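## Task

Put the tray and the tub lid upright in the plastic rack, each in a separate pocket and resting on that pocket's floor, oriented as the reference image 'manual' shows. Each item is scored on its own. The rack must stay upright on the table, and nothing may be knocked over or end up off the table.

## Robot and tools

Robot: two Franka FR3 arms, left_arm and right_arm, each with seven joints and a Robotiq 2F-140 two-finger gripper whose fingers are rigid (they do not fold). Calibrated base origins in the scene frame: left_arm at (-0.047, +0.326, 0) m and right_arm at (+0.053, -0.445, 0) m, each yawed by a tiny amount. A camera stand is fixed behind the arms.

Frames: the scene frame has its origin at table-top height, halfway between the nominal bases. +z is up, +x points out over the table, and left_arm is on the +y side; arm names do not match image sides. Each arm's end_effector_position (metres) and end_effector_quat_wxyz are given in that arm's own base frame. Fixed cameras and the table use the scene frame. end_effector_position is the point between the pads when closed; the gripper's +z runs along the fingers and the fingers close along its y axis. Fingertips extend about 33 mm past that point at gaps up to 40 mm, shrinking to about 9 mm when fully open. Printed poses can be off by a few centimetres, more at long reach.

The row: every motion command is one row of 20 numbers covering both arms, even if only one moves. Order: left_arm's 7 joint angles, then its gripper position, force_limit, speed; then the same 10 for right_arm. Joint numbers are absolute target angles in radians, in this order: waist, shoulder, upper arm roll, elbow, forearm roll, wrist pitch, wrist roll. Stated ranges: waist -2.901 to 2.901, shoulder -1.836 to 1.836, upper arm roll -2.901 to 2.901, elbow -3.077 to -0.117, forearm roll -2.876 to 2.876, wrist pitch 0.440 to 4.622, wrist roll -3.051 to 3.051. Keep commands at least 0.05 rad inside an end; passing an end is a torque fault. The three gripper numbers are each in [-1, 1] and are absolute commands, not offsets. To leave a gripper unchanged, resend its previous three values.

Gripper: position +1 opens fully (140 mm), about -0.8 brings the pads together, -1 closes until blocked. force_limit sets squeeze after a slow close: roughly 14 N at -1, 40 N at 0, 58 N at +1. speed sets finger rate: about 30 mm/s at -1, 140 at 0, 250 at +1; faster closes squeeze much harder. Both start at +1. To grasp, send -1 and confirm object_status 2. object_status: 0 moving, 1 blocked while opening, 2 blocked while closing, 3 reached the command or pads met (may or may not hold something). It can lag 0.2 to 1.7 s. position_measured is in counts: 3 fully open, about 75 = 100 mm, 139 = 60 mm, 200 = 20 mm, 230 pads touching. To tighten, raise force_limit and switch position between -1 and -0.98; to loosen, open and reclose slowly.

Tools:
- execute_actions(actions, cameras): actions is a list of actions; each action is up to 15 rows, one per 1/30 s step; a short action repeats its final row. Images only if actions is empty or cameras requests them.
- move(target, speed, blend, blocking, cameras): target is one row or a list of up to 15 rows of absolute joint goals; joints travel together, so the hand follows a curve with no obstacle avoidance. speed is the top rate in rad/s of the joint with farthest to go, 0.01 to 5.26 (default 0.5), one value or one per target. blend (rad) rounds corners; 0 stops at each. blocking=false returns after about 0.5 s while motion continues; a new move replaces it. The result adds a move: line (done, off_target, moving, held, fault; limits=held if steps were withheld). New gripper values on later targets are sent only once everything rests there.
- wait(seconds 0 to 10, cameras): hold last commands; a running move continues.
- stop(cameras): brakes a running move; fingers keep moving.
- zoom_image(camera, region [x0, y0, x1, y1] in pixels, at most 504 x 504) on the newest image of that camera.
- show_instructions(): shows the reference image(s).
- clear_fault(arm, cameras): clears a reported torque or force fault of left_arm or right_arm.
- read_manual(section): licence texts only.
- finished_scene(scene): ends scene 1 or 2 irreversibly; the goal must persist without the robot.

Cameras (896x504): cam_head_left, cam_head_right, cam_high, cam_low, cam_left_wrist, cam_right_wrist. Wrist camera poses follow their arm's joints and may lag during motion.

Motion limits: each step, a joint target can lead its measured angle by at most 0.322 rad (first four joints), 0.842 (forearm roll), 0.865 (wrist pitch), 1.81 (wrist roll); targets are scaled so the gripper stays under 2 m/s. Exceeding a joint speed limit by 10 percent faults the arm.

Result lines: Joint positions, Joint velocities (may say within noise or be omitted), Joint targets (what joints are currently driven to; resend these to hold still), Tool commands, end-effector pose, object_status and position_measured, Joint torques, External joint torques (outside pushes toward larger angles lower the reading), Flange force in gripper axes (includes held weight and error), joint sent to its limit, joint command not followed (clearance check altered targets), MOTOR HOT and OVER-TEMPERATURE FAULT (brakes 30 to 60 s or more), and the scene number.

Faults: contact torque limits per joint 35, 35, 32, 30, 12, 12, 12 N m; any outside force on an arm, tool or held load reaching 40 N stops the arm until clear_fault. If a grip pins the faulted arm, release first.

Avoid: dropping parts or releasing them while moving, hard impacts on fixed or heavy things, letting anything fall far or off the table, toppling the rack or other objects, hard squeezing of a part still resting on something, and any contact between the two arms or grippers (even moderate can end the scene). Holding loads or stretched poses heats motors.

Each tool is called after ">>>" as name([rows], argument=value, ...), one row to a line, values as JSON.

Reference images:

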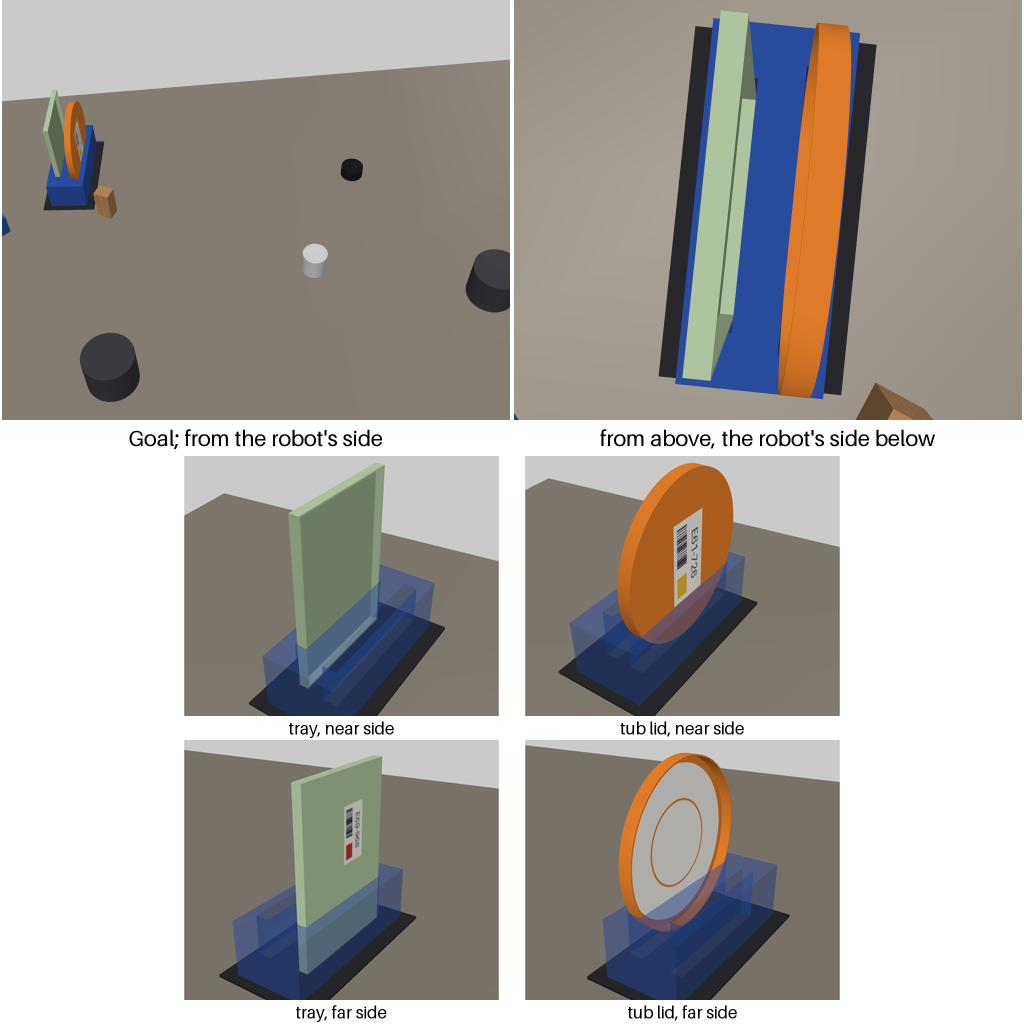

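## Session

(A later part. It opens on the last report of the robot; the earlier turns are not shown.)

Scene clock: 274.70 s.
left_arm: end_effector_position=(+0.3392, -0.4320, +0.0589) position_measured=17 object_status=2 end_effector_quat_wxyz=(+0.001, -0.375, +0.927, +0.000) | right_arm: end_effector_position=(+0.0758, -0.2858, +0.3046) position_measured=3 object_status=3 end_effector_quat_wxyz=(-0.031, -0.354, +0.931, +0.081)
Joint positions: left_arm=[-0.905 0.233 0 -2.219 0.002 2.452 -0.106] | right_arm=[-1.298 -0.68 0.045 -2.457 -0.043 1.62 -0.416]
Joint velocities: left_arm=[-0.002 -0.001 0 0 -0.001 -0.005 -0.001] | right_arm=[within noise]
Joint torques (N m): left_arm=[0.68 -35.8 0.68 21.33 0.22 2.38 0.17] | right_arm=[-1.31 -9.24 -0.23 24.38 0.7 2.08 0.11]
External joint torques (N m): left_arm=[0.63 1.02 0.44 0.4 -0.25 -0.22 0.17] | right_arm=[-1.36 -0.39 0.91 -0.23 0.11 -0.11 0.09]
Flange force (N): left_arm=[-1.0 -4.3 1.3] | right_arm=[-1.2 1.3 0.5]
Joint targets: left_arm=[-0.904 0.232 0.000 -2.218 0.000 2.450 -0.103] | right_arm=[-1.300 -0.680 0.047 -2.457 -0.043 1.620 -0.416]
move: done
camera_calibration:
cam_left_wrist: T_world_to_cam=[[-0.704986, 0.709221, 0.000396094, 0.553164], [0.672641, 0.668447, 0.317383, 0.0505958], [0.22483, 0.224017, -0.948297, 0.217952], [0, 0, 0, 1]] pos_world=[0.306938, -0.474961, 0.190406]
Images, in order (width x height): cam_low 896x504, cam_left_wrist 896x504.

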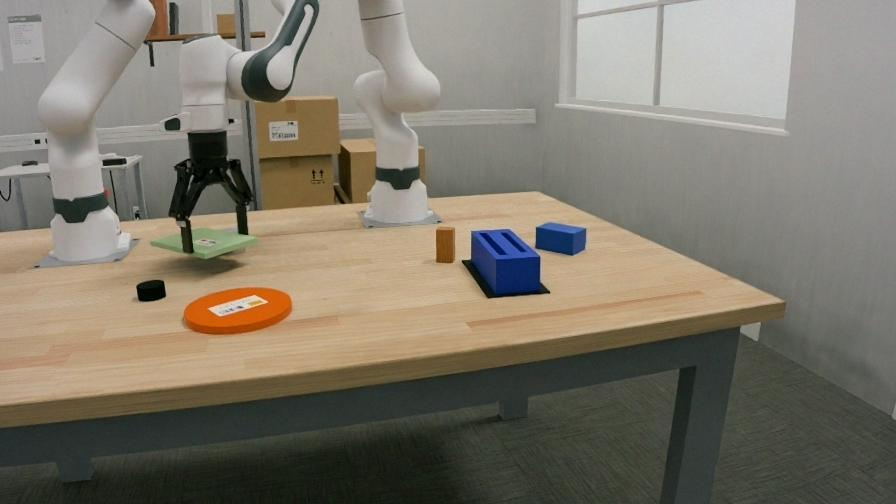

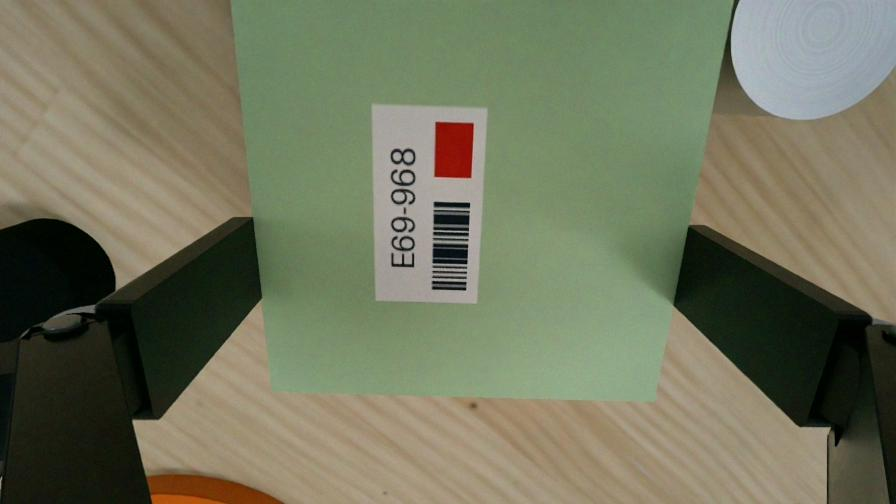

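>>> move([
  [-0.9,-0.2,0,-2.2,0,2.2,-0.1,-0.98,0.1,-1,-1.3,-0.68,0.047,-2.457,-0.043,1.62,-0.416,1,0,0],
  [0.2,0.0,0,-1.9,-0.6,1.5,-1.4,-0.98,0.1,-1,-1.3,-0.68,0.047,-2.457,-0.043,1.62,-0.416,1,0,0],
  [0.7257,0.80,0,-1.30,-1.048,0.92,-2.40,-0.98,0.1,-1,-1.3,-0.68,0.047,-2.457,-0.043,1.62,-0.416,1,0,0],
  [0.7257,0.98,0,-1.182,-1.048,0.933,-2.374,-0.98,0.1,-1,-1.3,-0.68,0.047,-2.457,-0.043,1.62,-0.416,1,0,0],
], blend=[0.1,0.1,0.05,0], speed=[1,1,0.8,0.3], cameras=["all"])

Scene clock: 349.43 s.
left_arm: end_effector_position=(+0.5418, +0.1251, +0.2317) position_measured=17 object_status=2 end_effector_quat_wxyz=(+0.480, +0.519, +0.481, -0.517) | right_arm: end_effector_position=(+0.0758, -0.2858, +0.3046) position_measured=3 object_status=3 end_effector_quat_wxyz=(-0.031, -0.354, +0.931, +0.081)
Joint positions: left_arm=[0.726 0.981 0.001 -1.184 -1.045 0.934 -2.369] | right_arm=[-1.298 -0.68 0.045 -2.457 -0.043 1.62 -0.416]
Joint velocities: left_arm=[0 0.001 0 0 -0.001 0 -0.004] | right_arm=[within noise]
Joint torques (N m): left_arm=[0.3 -51.82 -2.24 20.99 -2.88 -1.8 -0.25] | right_arm=[-1.29 -9.32 -0.3 24.37 0.7 2.07 0.15]
External joint torques (N m): left_arm=[0.15 1.64 -0.26 0.8 -0.73 -0.04 -0.22] | right_arm=[-1.3 -0.5 0.9 -0.2 0.11 -0.11 0.13]
Flange force (N): left_arm=[3.0 10.2 -9.9] | right_arm=[-1.4 1.5 0.5]
Joint targets: left_arm=[0.726 0.980 0.000 -1.182 -1.048 0.933 -2.374] | right_arm=[-1.300 -0.680 0.047 -2.457 -0.043 1.620 -0.416]
move: done
camera_calibration:
cam_left_wrist: T_world_to_cam=[[0.997165, -0.074289, -0.0119571, -0.520454], [0.0346188, 0.311855, 0.949499, -0.269015], [-0.0668085, -0.947221, 0.313543, 0.223522], [0, 0, 0, 1]] pos_world=[0.543224, 0.256955, 0.179123]
cam_right_wrist: T_world_to_cam=[[-0.652855, 0.735749, 0.180148, 0.210912], [0.744929, 0.580496, 0.328792, 0.0142703], [0.137333, 0.348851, -0.927061, 0.513436], [0, 0, 0, 1]] pos_world=[0.0565523, -0.342575, 0.4333]

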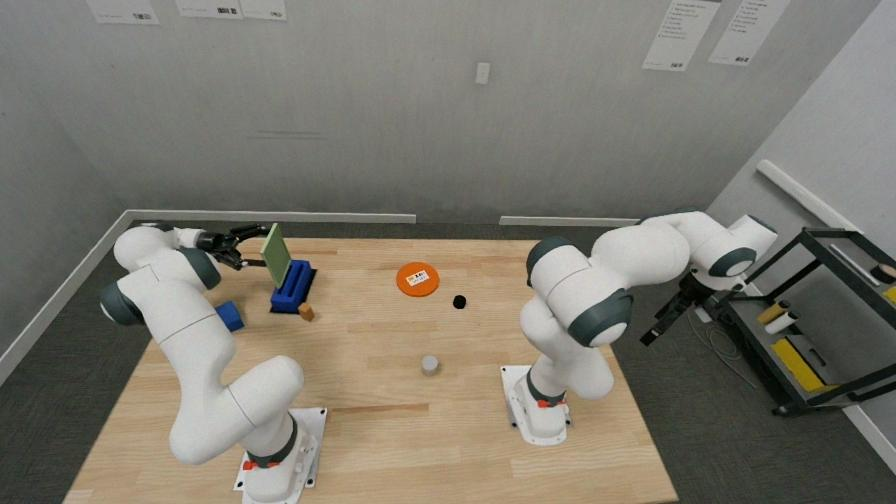

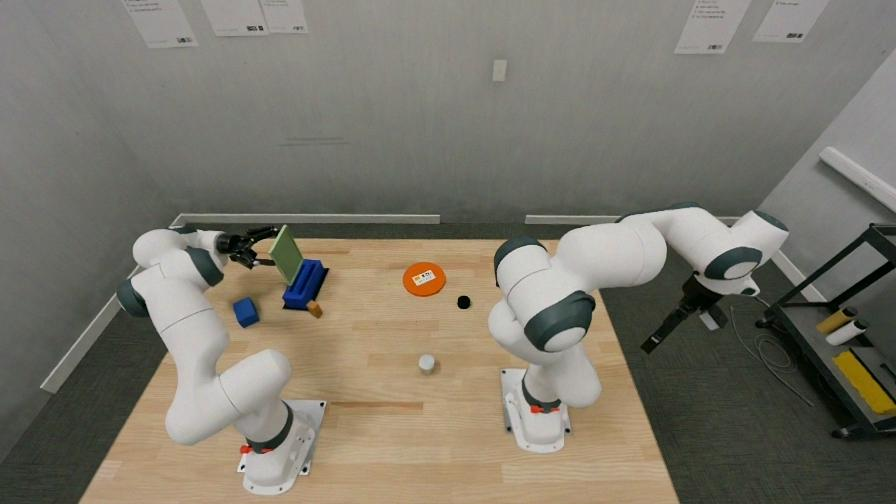

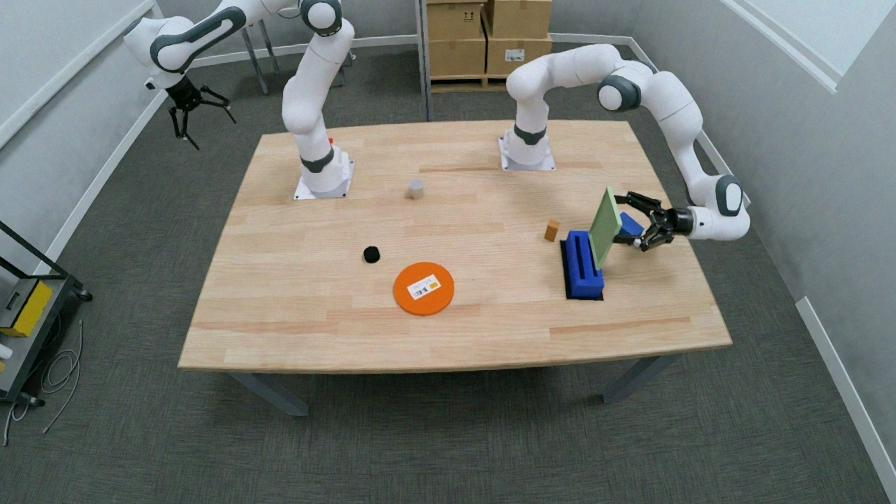

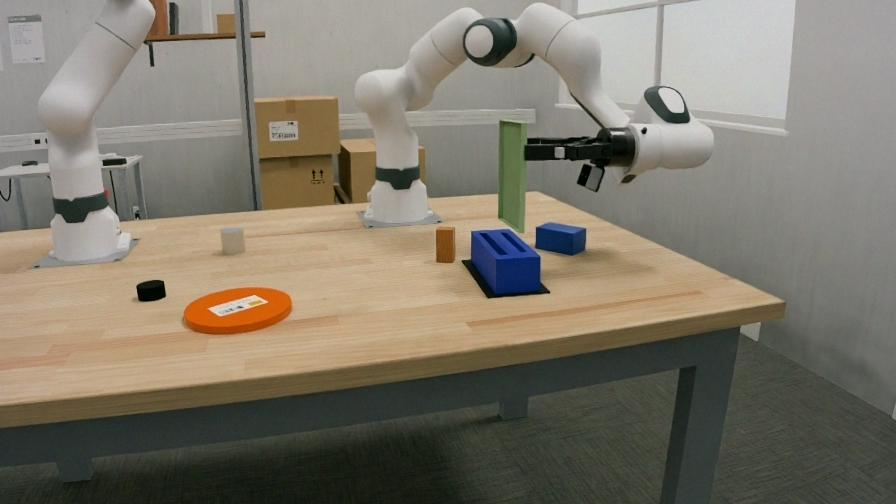

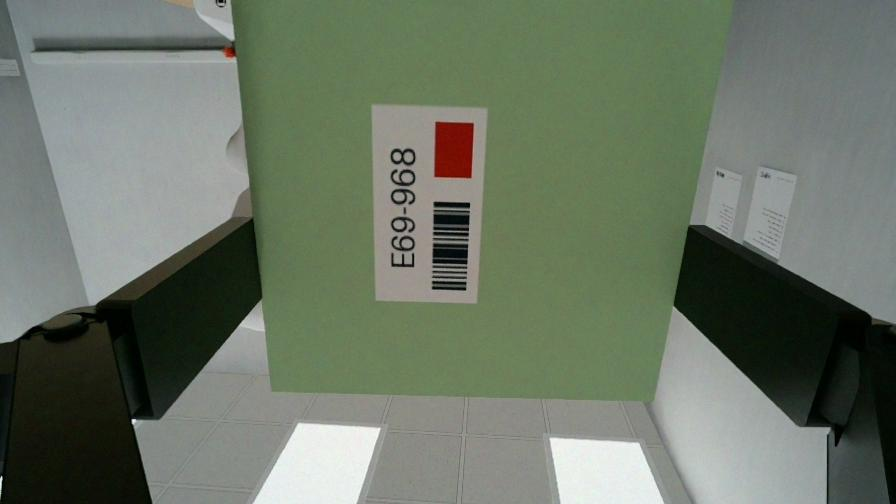

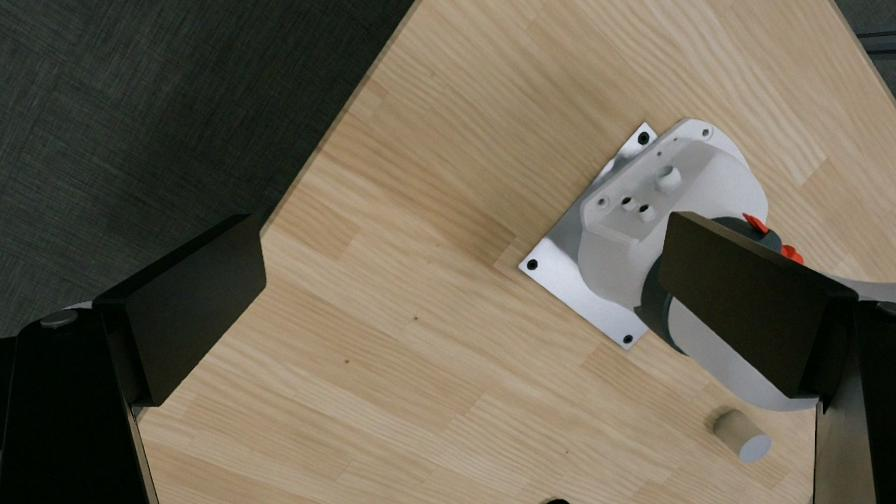

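>>> zoom_image(camera="cam_low", region=[400, 80, 640, 320])

>>> zoom_image(camera="cam_high", region=[520, 170, 680, 320])

>>> zoom_image(camera="cam_head_right", region=[200, 200, 360, 330])

Scaled by 2.100 from the camera's 896x504 image, which has a finer 1280x720 frame.

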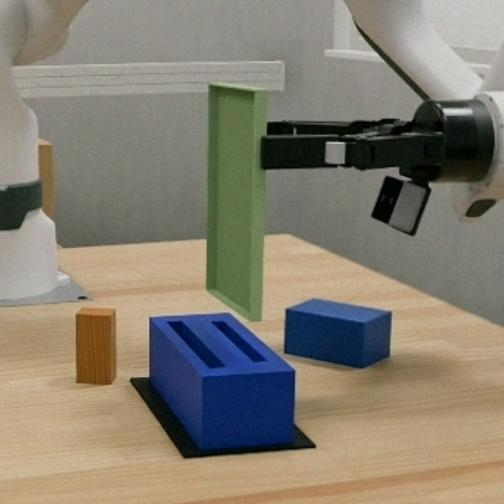

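Scaled by 3.150 from the camera's 896x504 image, which has a finer 1280x720 frame.

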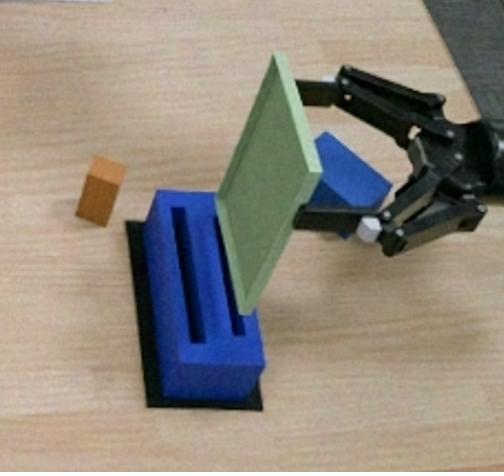

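Scaled by 3.150 from the camera's 896x504 image, which has a finer 1280x720 frame.

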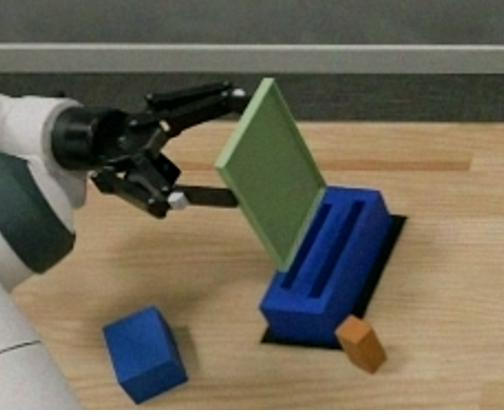

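>>> move(target=[0.7243,1.025,0,-1.154,-1.038,0.943,-2.356,-0.98,0.1,-1,-1.3,-0.68,0.047,-2.457,-0.043,1.62,-0.416,1,0,0], speed=0.08, cameras=["cam_low","cam_high","cam_head_right","cam_left_wrist"])

>>> zoom_image(camera="cam_low", region=[450, 180, 570, 300])

>>> zoom_image(camera="cam_high", region=[550, 210, 630, 300])

>>> zoom_image(camera="cam_head_right", region=[260, 220, 340, 320])

Scene clock: 367.17 s.
left_arm: end_effector_position=(+0.5435, +0.1259, +0.2130) position_measured=17 object_status=2 end_effector_quat_wxyz=(+0.480, +0.517, +0.483, -0.519) | right_arm: end_effector_position=(+0.0758, -0.2858, +0.3046) position_measured=3 object_status=3 end_effector_quat_wxyz=(-0.031, -0.354, +0.931, +0.081)
Joint positions: left_arm=[0.725 1.024 0.001 -1.156 -1.04 0.941 -2.361] | right_arm=[-1.298 -0.68 0.045 -2.457 -0.043 1.62 -0.416]
Joint velocities: left_arm=[0.001 0 0 0 -0.001 0.002 0.004] | right_arm=[within noise]
Joint torques (N m): left_arm=[-0.02 -51.96 -2.3 20.8 -1.87 -1.58 0.12] | right_arm=[-1.28 -9.22 -0.27 24.37 0.71 2.04 0.15]
External joint torques (N m): left_arm=[-0.13 1.95 -0.26 0.71 0.25 0.22 0.15] | right_arm=[-1.29 -0.41 0.9 -0.23 0.12 -0.15 0.13]
Flange force (N): left_arm=[4.8 8.5 -8.8] | right_arm=[-1.4 1.3 0.4]
Joint targets: left_arm=[0.724 1.025 0.000 -1.154 -1.038 0.943 -2.356] | right_arm=[-1.300 -0.680 0.047 -2.457 -0.043 1.620 -0.416]
move: done
camera_calibration:
cam_left_wrist: T_world_to_cam=[[0.997203, -0.0726022, -0.0177339, -0.521358], [0.0397645, 0.314511, 0.948421, -0.254549], [-0.0632799, -0.946473, 0.316518, 0.227633], [0, 0, 0, 1]] pos_world=[0.544427, 0.257655, 0.160124]
Images, in order (width x height): cam_head_right 896x504, cam_high 896x504, cam_low 896x504, cam_left_wrist 896x504.

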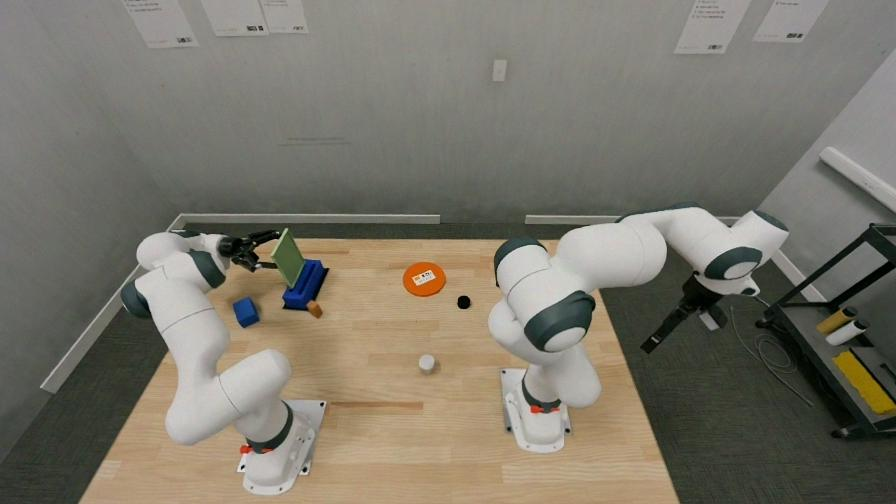

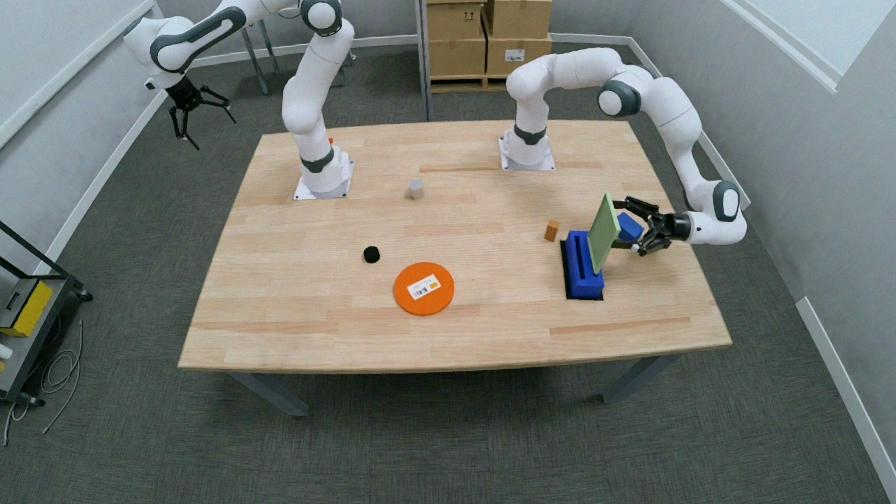

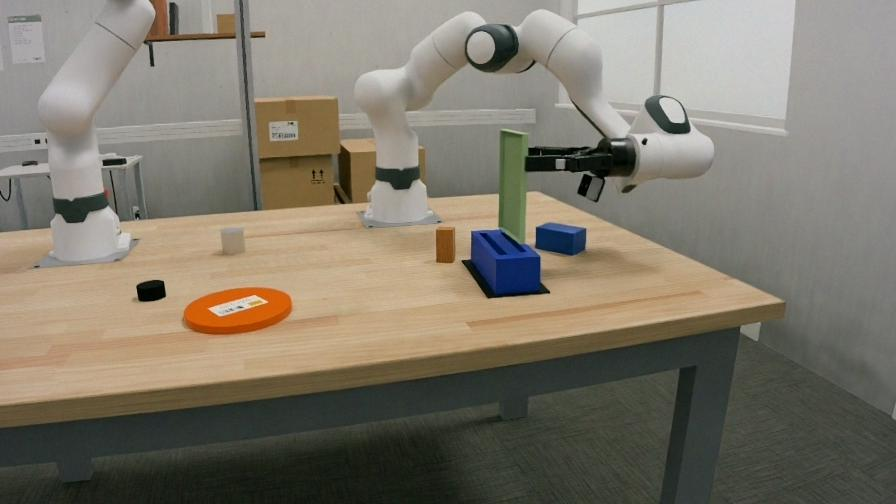

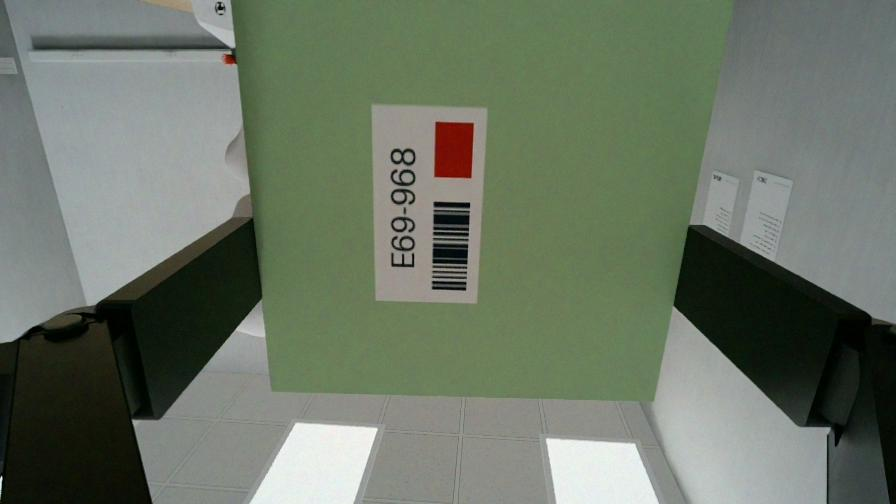

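Scaled by 4.200 from the camera's 896x504 image, which has a finer 1280x720 frame.

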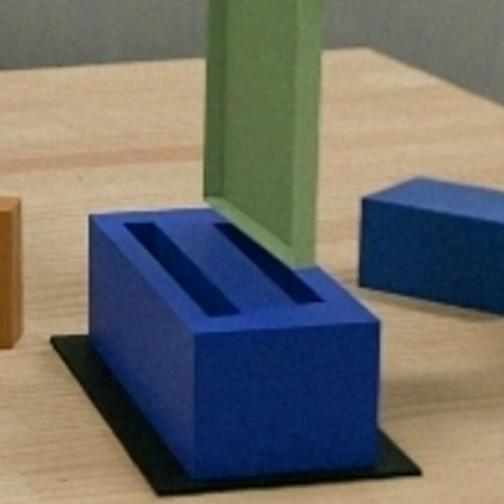

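Scaled by 5.600 from the camera's 896x504 image, which has a finer 1280x720 frame.

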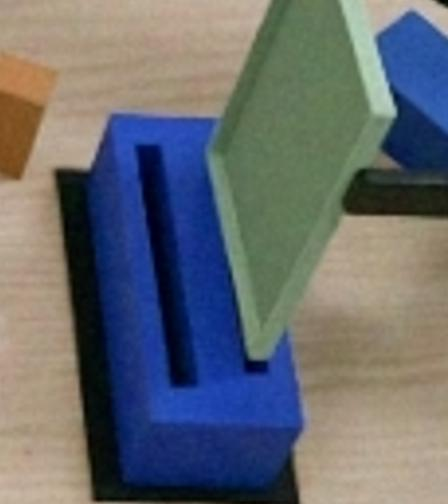

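Scaled by 5.040 from the camera's 896x504 image, which has a finer 1280x720 frame.

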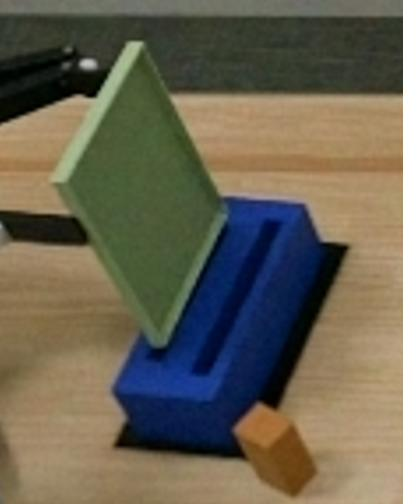

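>>> move([
  [0.7274,1.0355,0,-1.1342,-1.041,0.936,-2.364,-0.98,0.1,-1,-1.3,-0.68,0.047,-2.457,-0.043,1.62,-0.416,1,0,0],
  [0.7266,1.0555,0,-1.122,-1.037,0.940,-2.356,-0.98,0.1,-1,-1.3,-0.68,0.047,-2.457,-0.043,1.62,-0.416,1,0,0],
], speed=0.05, cameras=["cam_low","cam_high"])

>>> zoom_image(camera="cam_low", region=[450, 180, 570, 300])

>>> zoom_image(camera="cam_high", region=[550, 210, 630, 300])

Scene clock: 380.40 s.
left_arm: end_effector_position=(+0.5450, +0.1283, +0.2040) position_measured=17 object_status=2 end_effector_quat_wxyz=(+0.480, +0.518, +0.482, -0.519) | right_arm: end_effector_position=(+0.0758, -0.2858, +0.3046) position_measured=3 object_status=3 end_effector_quat_wxyz=(-0.031, -0.354, +0.931, +0.081)
Joint positions: left_arm=[0.726 1.054 0.001 -1.124 -1.039 0.939 -2.36] | right_arm=[-1.298 -0.68 0.045 -2.457 -0.043 1.62 -0.416]
Joint velocities: left_arm=[-0.001 0.001 0.001 0.004 0.001 0 0.002] | right_arm=[within noise]
Joint torques (N m): left_arm=[0.39 -52.14 -2.28 21.17 -1.88 -1.69 0.22] | right_arm=[-1.25 -9.27 -0.21 24.4 0.71 2.04 0.16]
External joint torques (N m): left_arm=[0.11 2.28 -0.28 1 0.25 0.11 0.25] | right_arm=[-1.31 -0.39 0.93 -0.18 0.12 -0.14 0.14]
Flange force (N): left_arm=[6.0 11.0 -12.1] | right_arm=[-1.3 1.2 0.3]
Joint targets: left_arm=[0.727 1.056 0.000 -1.122 -1.037 0.940 -2.356] | right_arm=[-1.300 -0.680 0.047 -2.457 -0.043 1.620 -0.416]
move: done
Images, in order (width x height): cam_high 896x504, cam_low 896x504.

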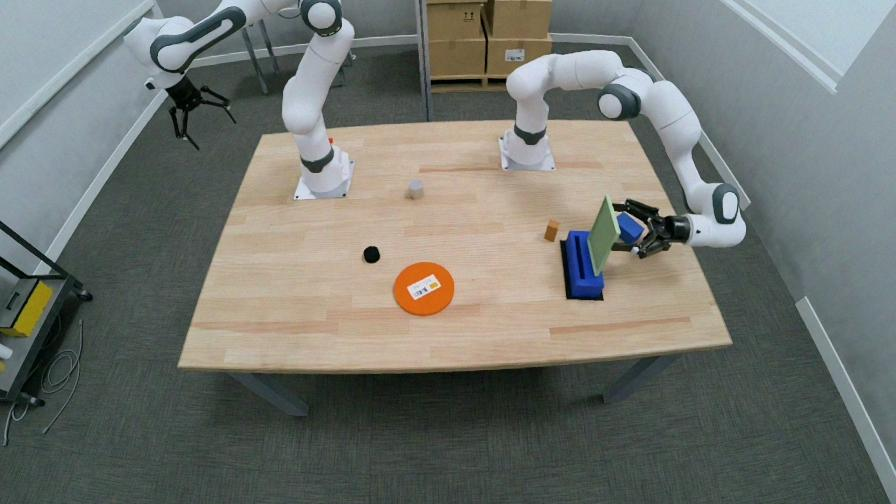

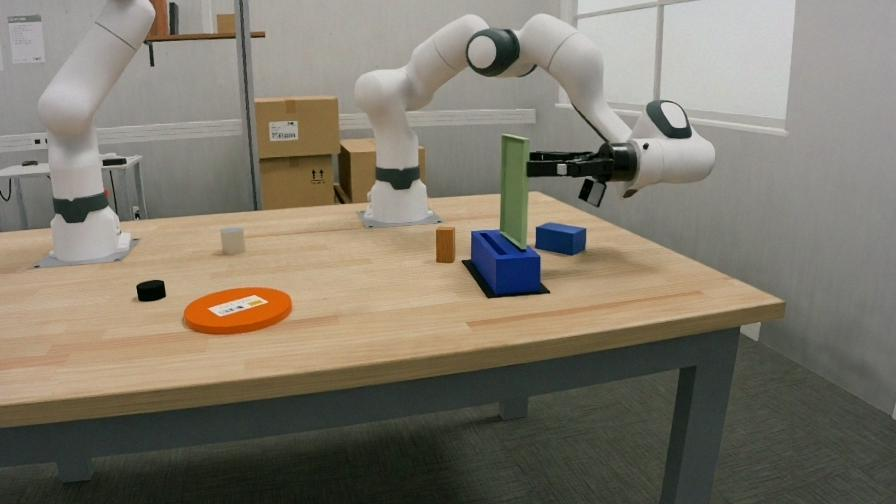

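Scaled by 4.200 from the camera's 896x504 image, which has a finer 1280x720 frame.

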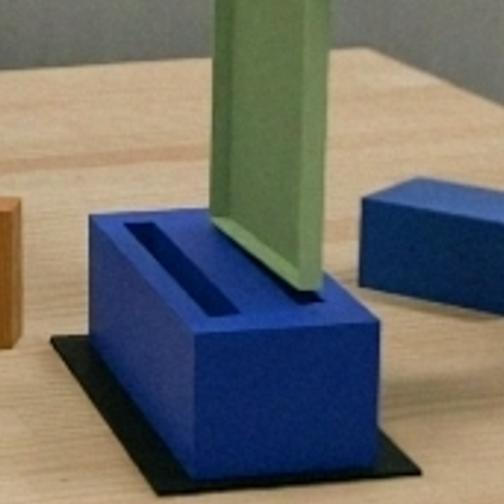

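Scaled by 5.600 from the camera's 896x504 image, which has a finer 1280x720 frame.

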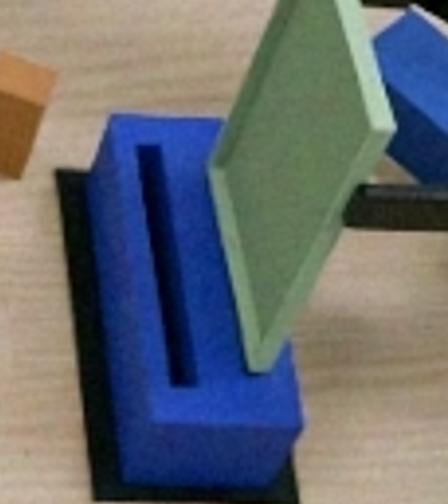

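>>> move(target=[0.7260,1.078,0,-1.109,-1.034,0.9445,-2.349,-0.98,0.1,-1,-1.3,-0.68,0.047,-2.457,-0.043,1.62,-0.416,1,0,0], speed=0.04, cameras=["cam_low","cam_high"])

>>> zoom_image(camera="cam_low", region=[450, 180, 570, 300])

>>> zoom_image(camera="cam_high", region=[550, 210, 630, 300])

Scene clock: 389.37 s.
left_arm: end_effector_position=(+0.5450, +0.1282, +0.2001) position_measured=17 object_status=2 end_effector_quat_wxyz=(+0.481, +0.518, +0.479, -0.520) | right_arm: end_effector_position=(+0.0758, -0.2858, +0.3046) position_measured=3 object_status=3 end_effector_quat_wxyz=(-0.031, -0.354, +0.931, +0.081)
Joint positions: left_arm=[0.726 1.069 -0.001 -1.109 -1.038 0.936 -2.358] | right_arm=[-1.298 -0.68 0.045 -2.457 -0.043 1.62 -0.416]
Joint torques (N m): left_arm=[-0.02 -48.26 -1.12 20.04 -0.85 -0.19 0.37] | right_arm=[-1.28 -9.23 -0.23 24.41 0.72 2.03 0.11]
External joint torques (N m): left_arm=[-0.51 6.15 0.83 -0.04 1.26 1.6 0.41] | right_arm=[-1.29 -0.4 0.96 -0.2 0.13 -0.16 0.09]
Flange force (N): left_arm=[14.1 14.5 -14.3] | right_arm=[-1.4 1.3 0.3]
Joint targets: left_arm=[0.726 1.078 0.000 -1.109 -1.034 0.944 -2.349] | right_arm=[-1.300 -0.680 0.047 -2.457 -0.043 1.620 -0.416]
move: done
Images, in order (width x height): cam_high 896x504, cam_low 896x504.

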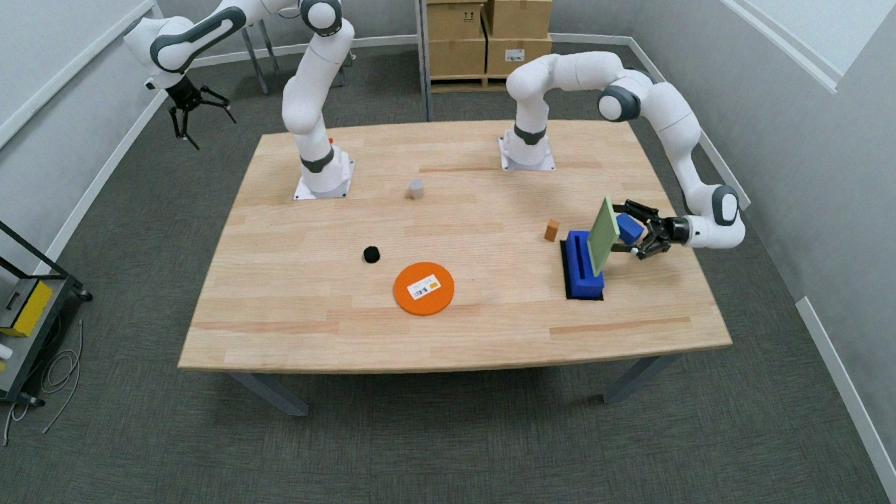

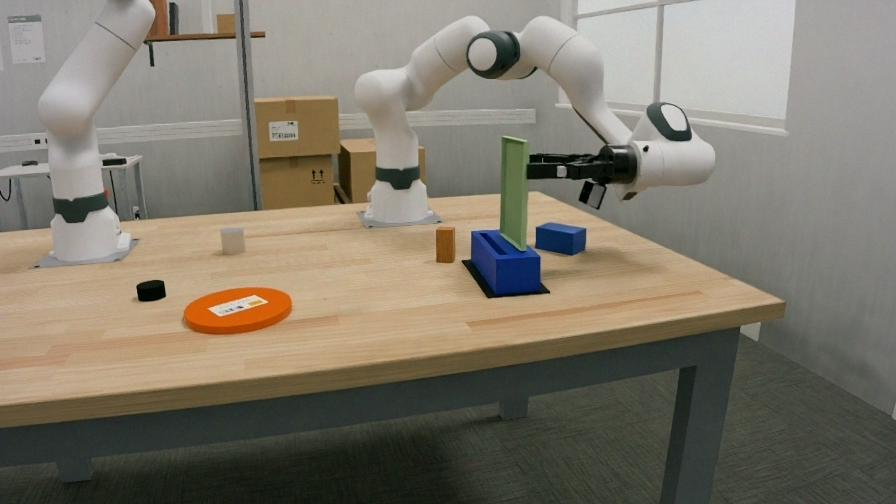

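Scaled by 4.200 from the camera's 896x504 image, which has a finer 1280x720 frame.

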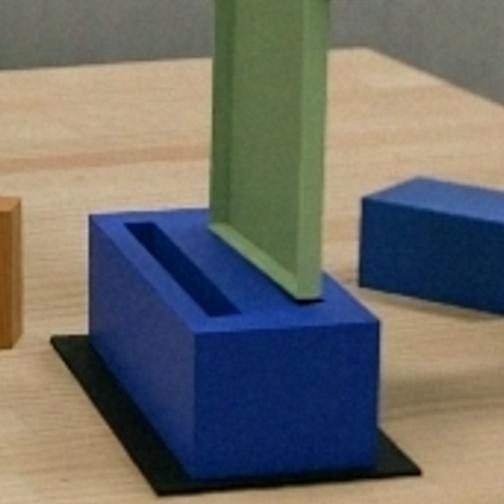

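Scaled by 5.600 from the camera's 896x504 image, which has a finer 1280x720 frame.

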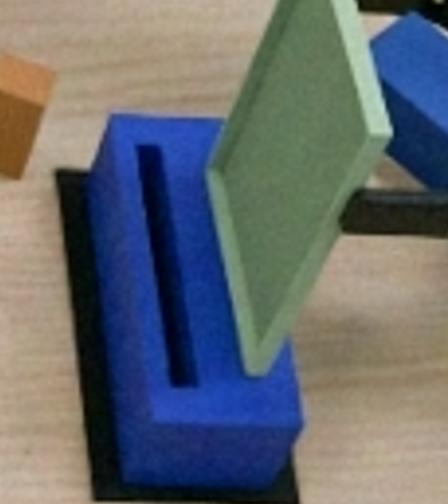

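>>> move([
  [0.7266,1.0500,0,-1.125,-1.038,0.939,-2.358,-0.98,0.1,-1,-1.3,-0.68,0.047,-2.457,-0.043,1.62,-0.416,1,0,0],
  [0.7289,1.0585,0,-1.1105,-1.0395,0.935,-2.3625,-0.98,0.1,-1,-1.3,-0.68,0.047,-2.457,-0.043,1.62,-0.416,1,0,0],
  [0.7281,1.085,0,-1.095,-1.036,0.940,-2.354,-0.98,0.1,-1,-1.3,-0.68,0.047,-2.457,-0.043,1.62,-0.416,1,0,0],
], speed=0.04, cameras=["cam_low","cam_high"])

>>> zoom_image(camera="cam_low", region=[450, 180, 570, 300])

>>> zoom_image(camera="cam_high", region=[550, 210, 630, 300])

Scene clock: 402.73 s.
left_arm: end_effector_position=(+0.5460, +0.1300, +0.2002) position_measured=17 object_status=2 end_effector_quat_wxyz=(+0.481, +0.520, +0.479, -0.519) | right_arm: end_effector_position=(+0.0758, -0.2858, +0.3046) position_measured=3 object_status=3 end_effector_quat_wxyz=(-0.031, -0.354, +0.931, +0.081)
Joint positions: left_arm=[0.728 1.076 -0.001 -1.095 -1.039 0.933 -2.36] | right_arm=[-1.298 -0.68 0.045 -2.457 -0.043 1.62 -0.416]
Joint torques (N m): left_arm=[0.24 -48.13 -0.86 19.69 -1.09 -0.39 0.26] | right_arm=[-1.37 -9.26 -0.16 24.28 0.69 2.06 0.09]
External joint torques (N m): left_arm=[0.12 6.38 1.29 -0.43 1.05 1.41 0.29] | right_arm=[-1.41 -0.44 1 -0.33 0.1 -0.13 0.07]
Flange force (N): left_arm=[13.9 13.4 -14.5] | right_arm=[-1.4 1.6 0.8]
Joint targets: left_arm=[0.728 1.085 0.000 -1.095 -1.036 0.940 -2.354] | right_arm=[-1.300 -0.680 0.047 -2.457 -0.043 1.620 -0.416]
move: done
Images, in order (width x height): cam_high 896x504, cam_low 896x504.

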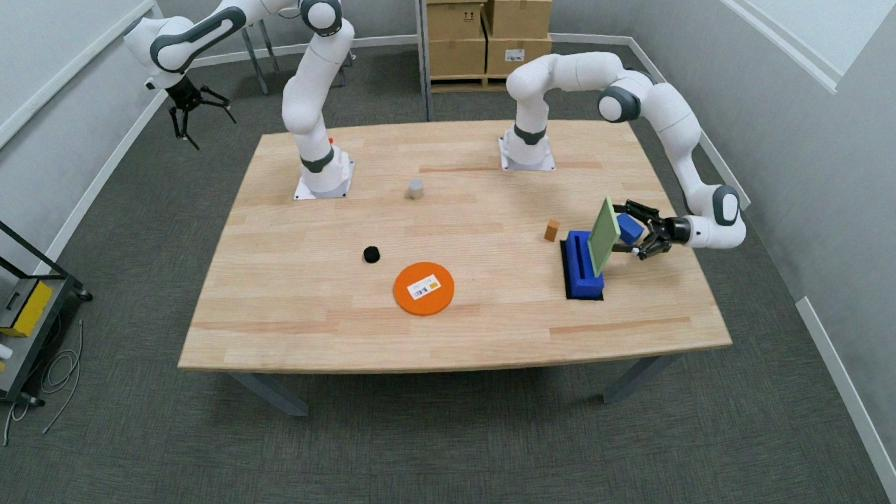

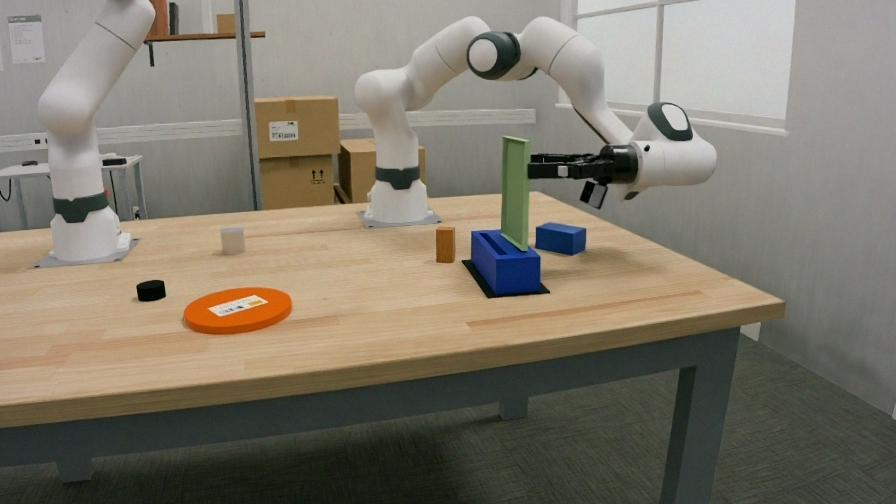

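Scaled by 4.200 from the camera's 896x504 image, which has a finer 1280x720 frame.

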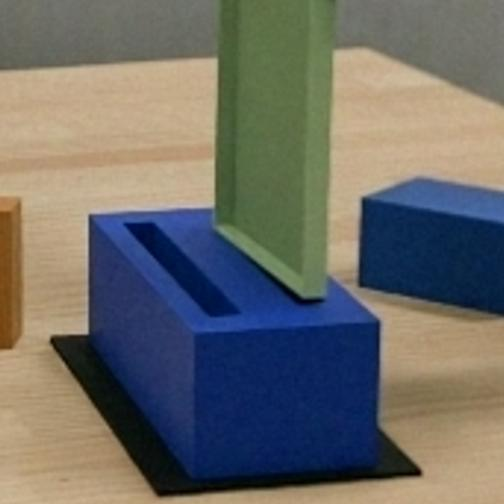

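Scaled by 5.600 from the camera's 896x504 image, which has a finer 1280x720 frame.

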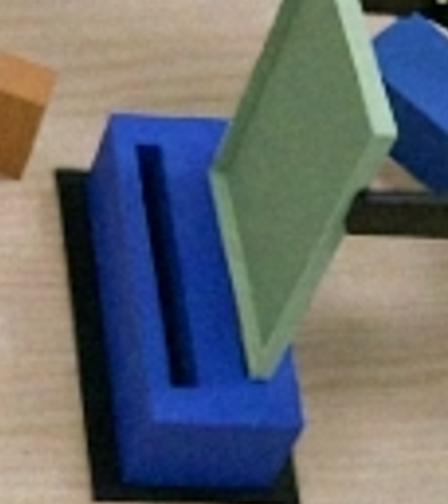

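>>> move([
  [0.7289,1.0575,0,-1.1105,-1.0395,0.935,-2.3625,-0.98,0.1,-1,-1.3,-0.68,0.047,-2.457,-0.043,1.62,-0.416,1,0,0],
  [0.7316,1.0485,0,-1.128,-1.0370,0.941,-2.3555,-0.98,0.1,-1,-1.3,-0.68,0.047,-2.457,-0.043,1.62,-0.416,1,0,0],
  [0.7308,1.0755,0,-1.1125,-1.0335,0.946,-2.347,-0.98,0.1,-1,-1.3,-0.68,0.047,-2.457,-0.043,1.62,-0.416,1,0,0],
], speed=0.04, cameras=["cam_low","cam_high","cam_head_right"])

>>> zoom_image(camera="cam_low", region=[450, 180, 570, 300])

>>> zoom_image(camera="cam_high", region=[550, 210, 630, 300])

>>> zoom_image(camera="cam_head_right", region=[260, 220, 340, 320])

Scene clock: 421.47 s.
left_arm: end_effector_position=(+0.5446, +0.1301, +0.2001) position_measured=17 object_status=2 end_effector_quat_wxyz=(+0.482, +0.517, +0.481, -0.519) | right_arm: end_effector_position=(+0.0758, -0.2858, +0.3046) position_measured=3 object_status=3 end_effector_quat_wxyz=(-0.031, -0.354, +0.931, +0.081)
Joint positions: left_arm=[0.731 1.067 -0.001 -1.113 -1.038 0.938 -2.356] | right_arm=[-1.298 -0.68 0.045 -2.457 -0.043 1.62 -0.416]
Joint torques (N m): left_arm=[0.3 -48.43 -0.75 19.78 -0.87 -0.25 0.42] | right_arm=[-1.36 -9.29 -0.18 24.35 0.72 2.04 0.08]
External joint torques (N m): left_arm=[-0.01 5.89 1.29 -0.28 1.24 1.54 0.45] | right_arm=[-1.33 -0.45 1.07 -0.23 0.13 -0.14 0.06]
Flange force (N): left_arm=[13.3 11.7 -12.6] | right_arm=[-1.5 1.4 0.5]
Joint targets: left_arm=[0.731 1.075 0.000 -1.113 -1.034 0.946 -2.347] | right_arm=[-1.300 -0.680 0.047 -2.457 -0.043 1.620 -0.416]
move: done
Images, in order (width x height): cam_head_right 896x504, cam_high 896x504, cam_low 896x504.

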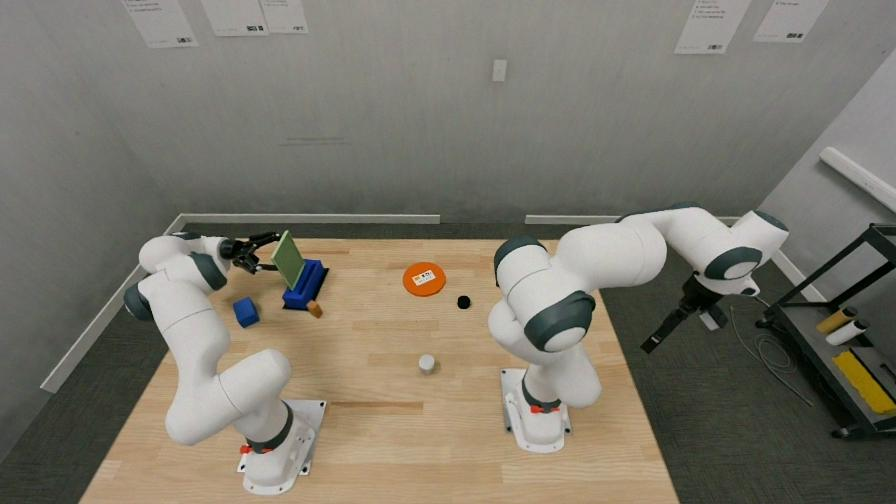

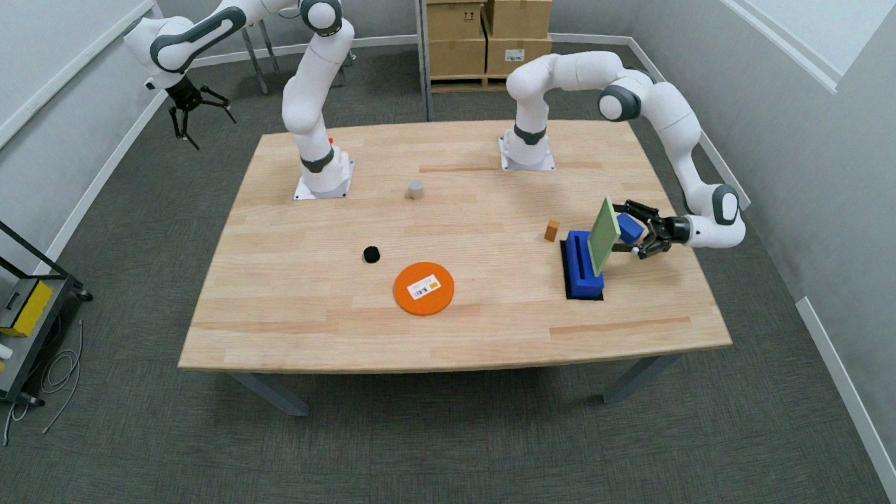

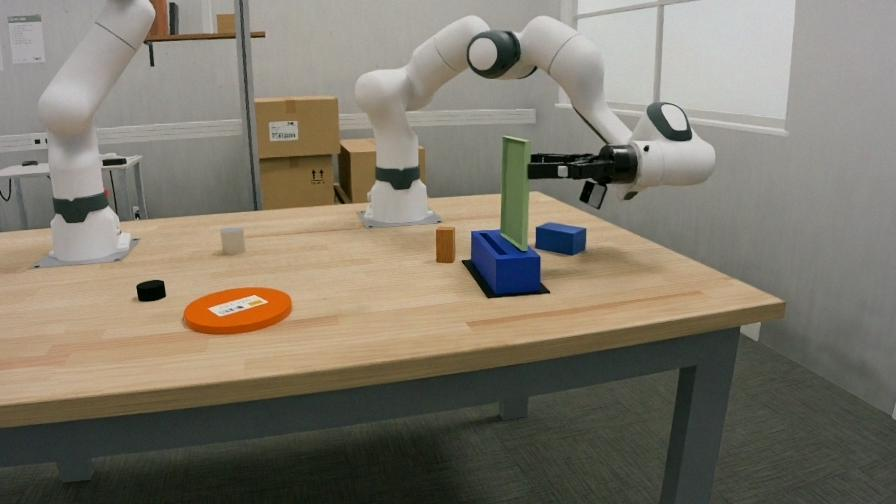

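Scaled by 4.200 from the camera's 896x504 image, which has a finer 1280x720 frame.

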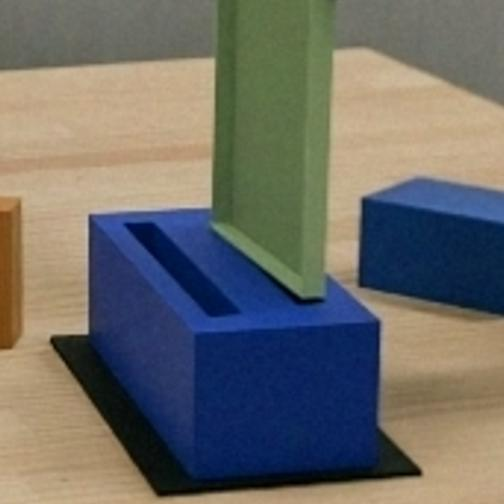

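Scaled by 5.600 from the camera's 896x504 image, which has a finer 1280x720 frame.

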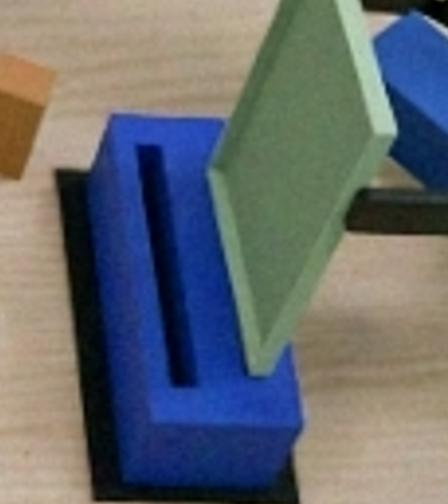

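Scaled by 5.040 from the camera's 896x504 image, which has a finer 1280x720 frame.

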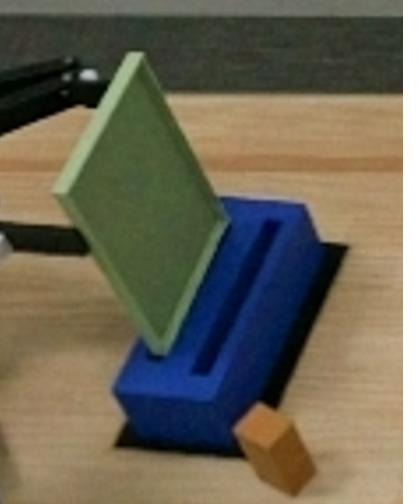

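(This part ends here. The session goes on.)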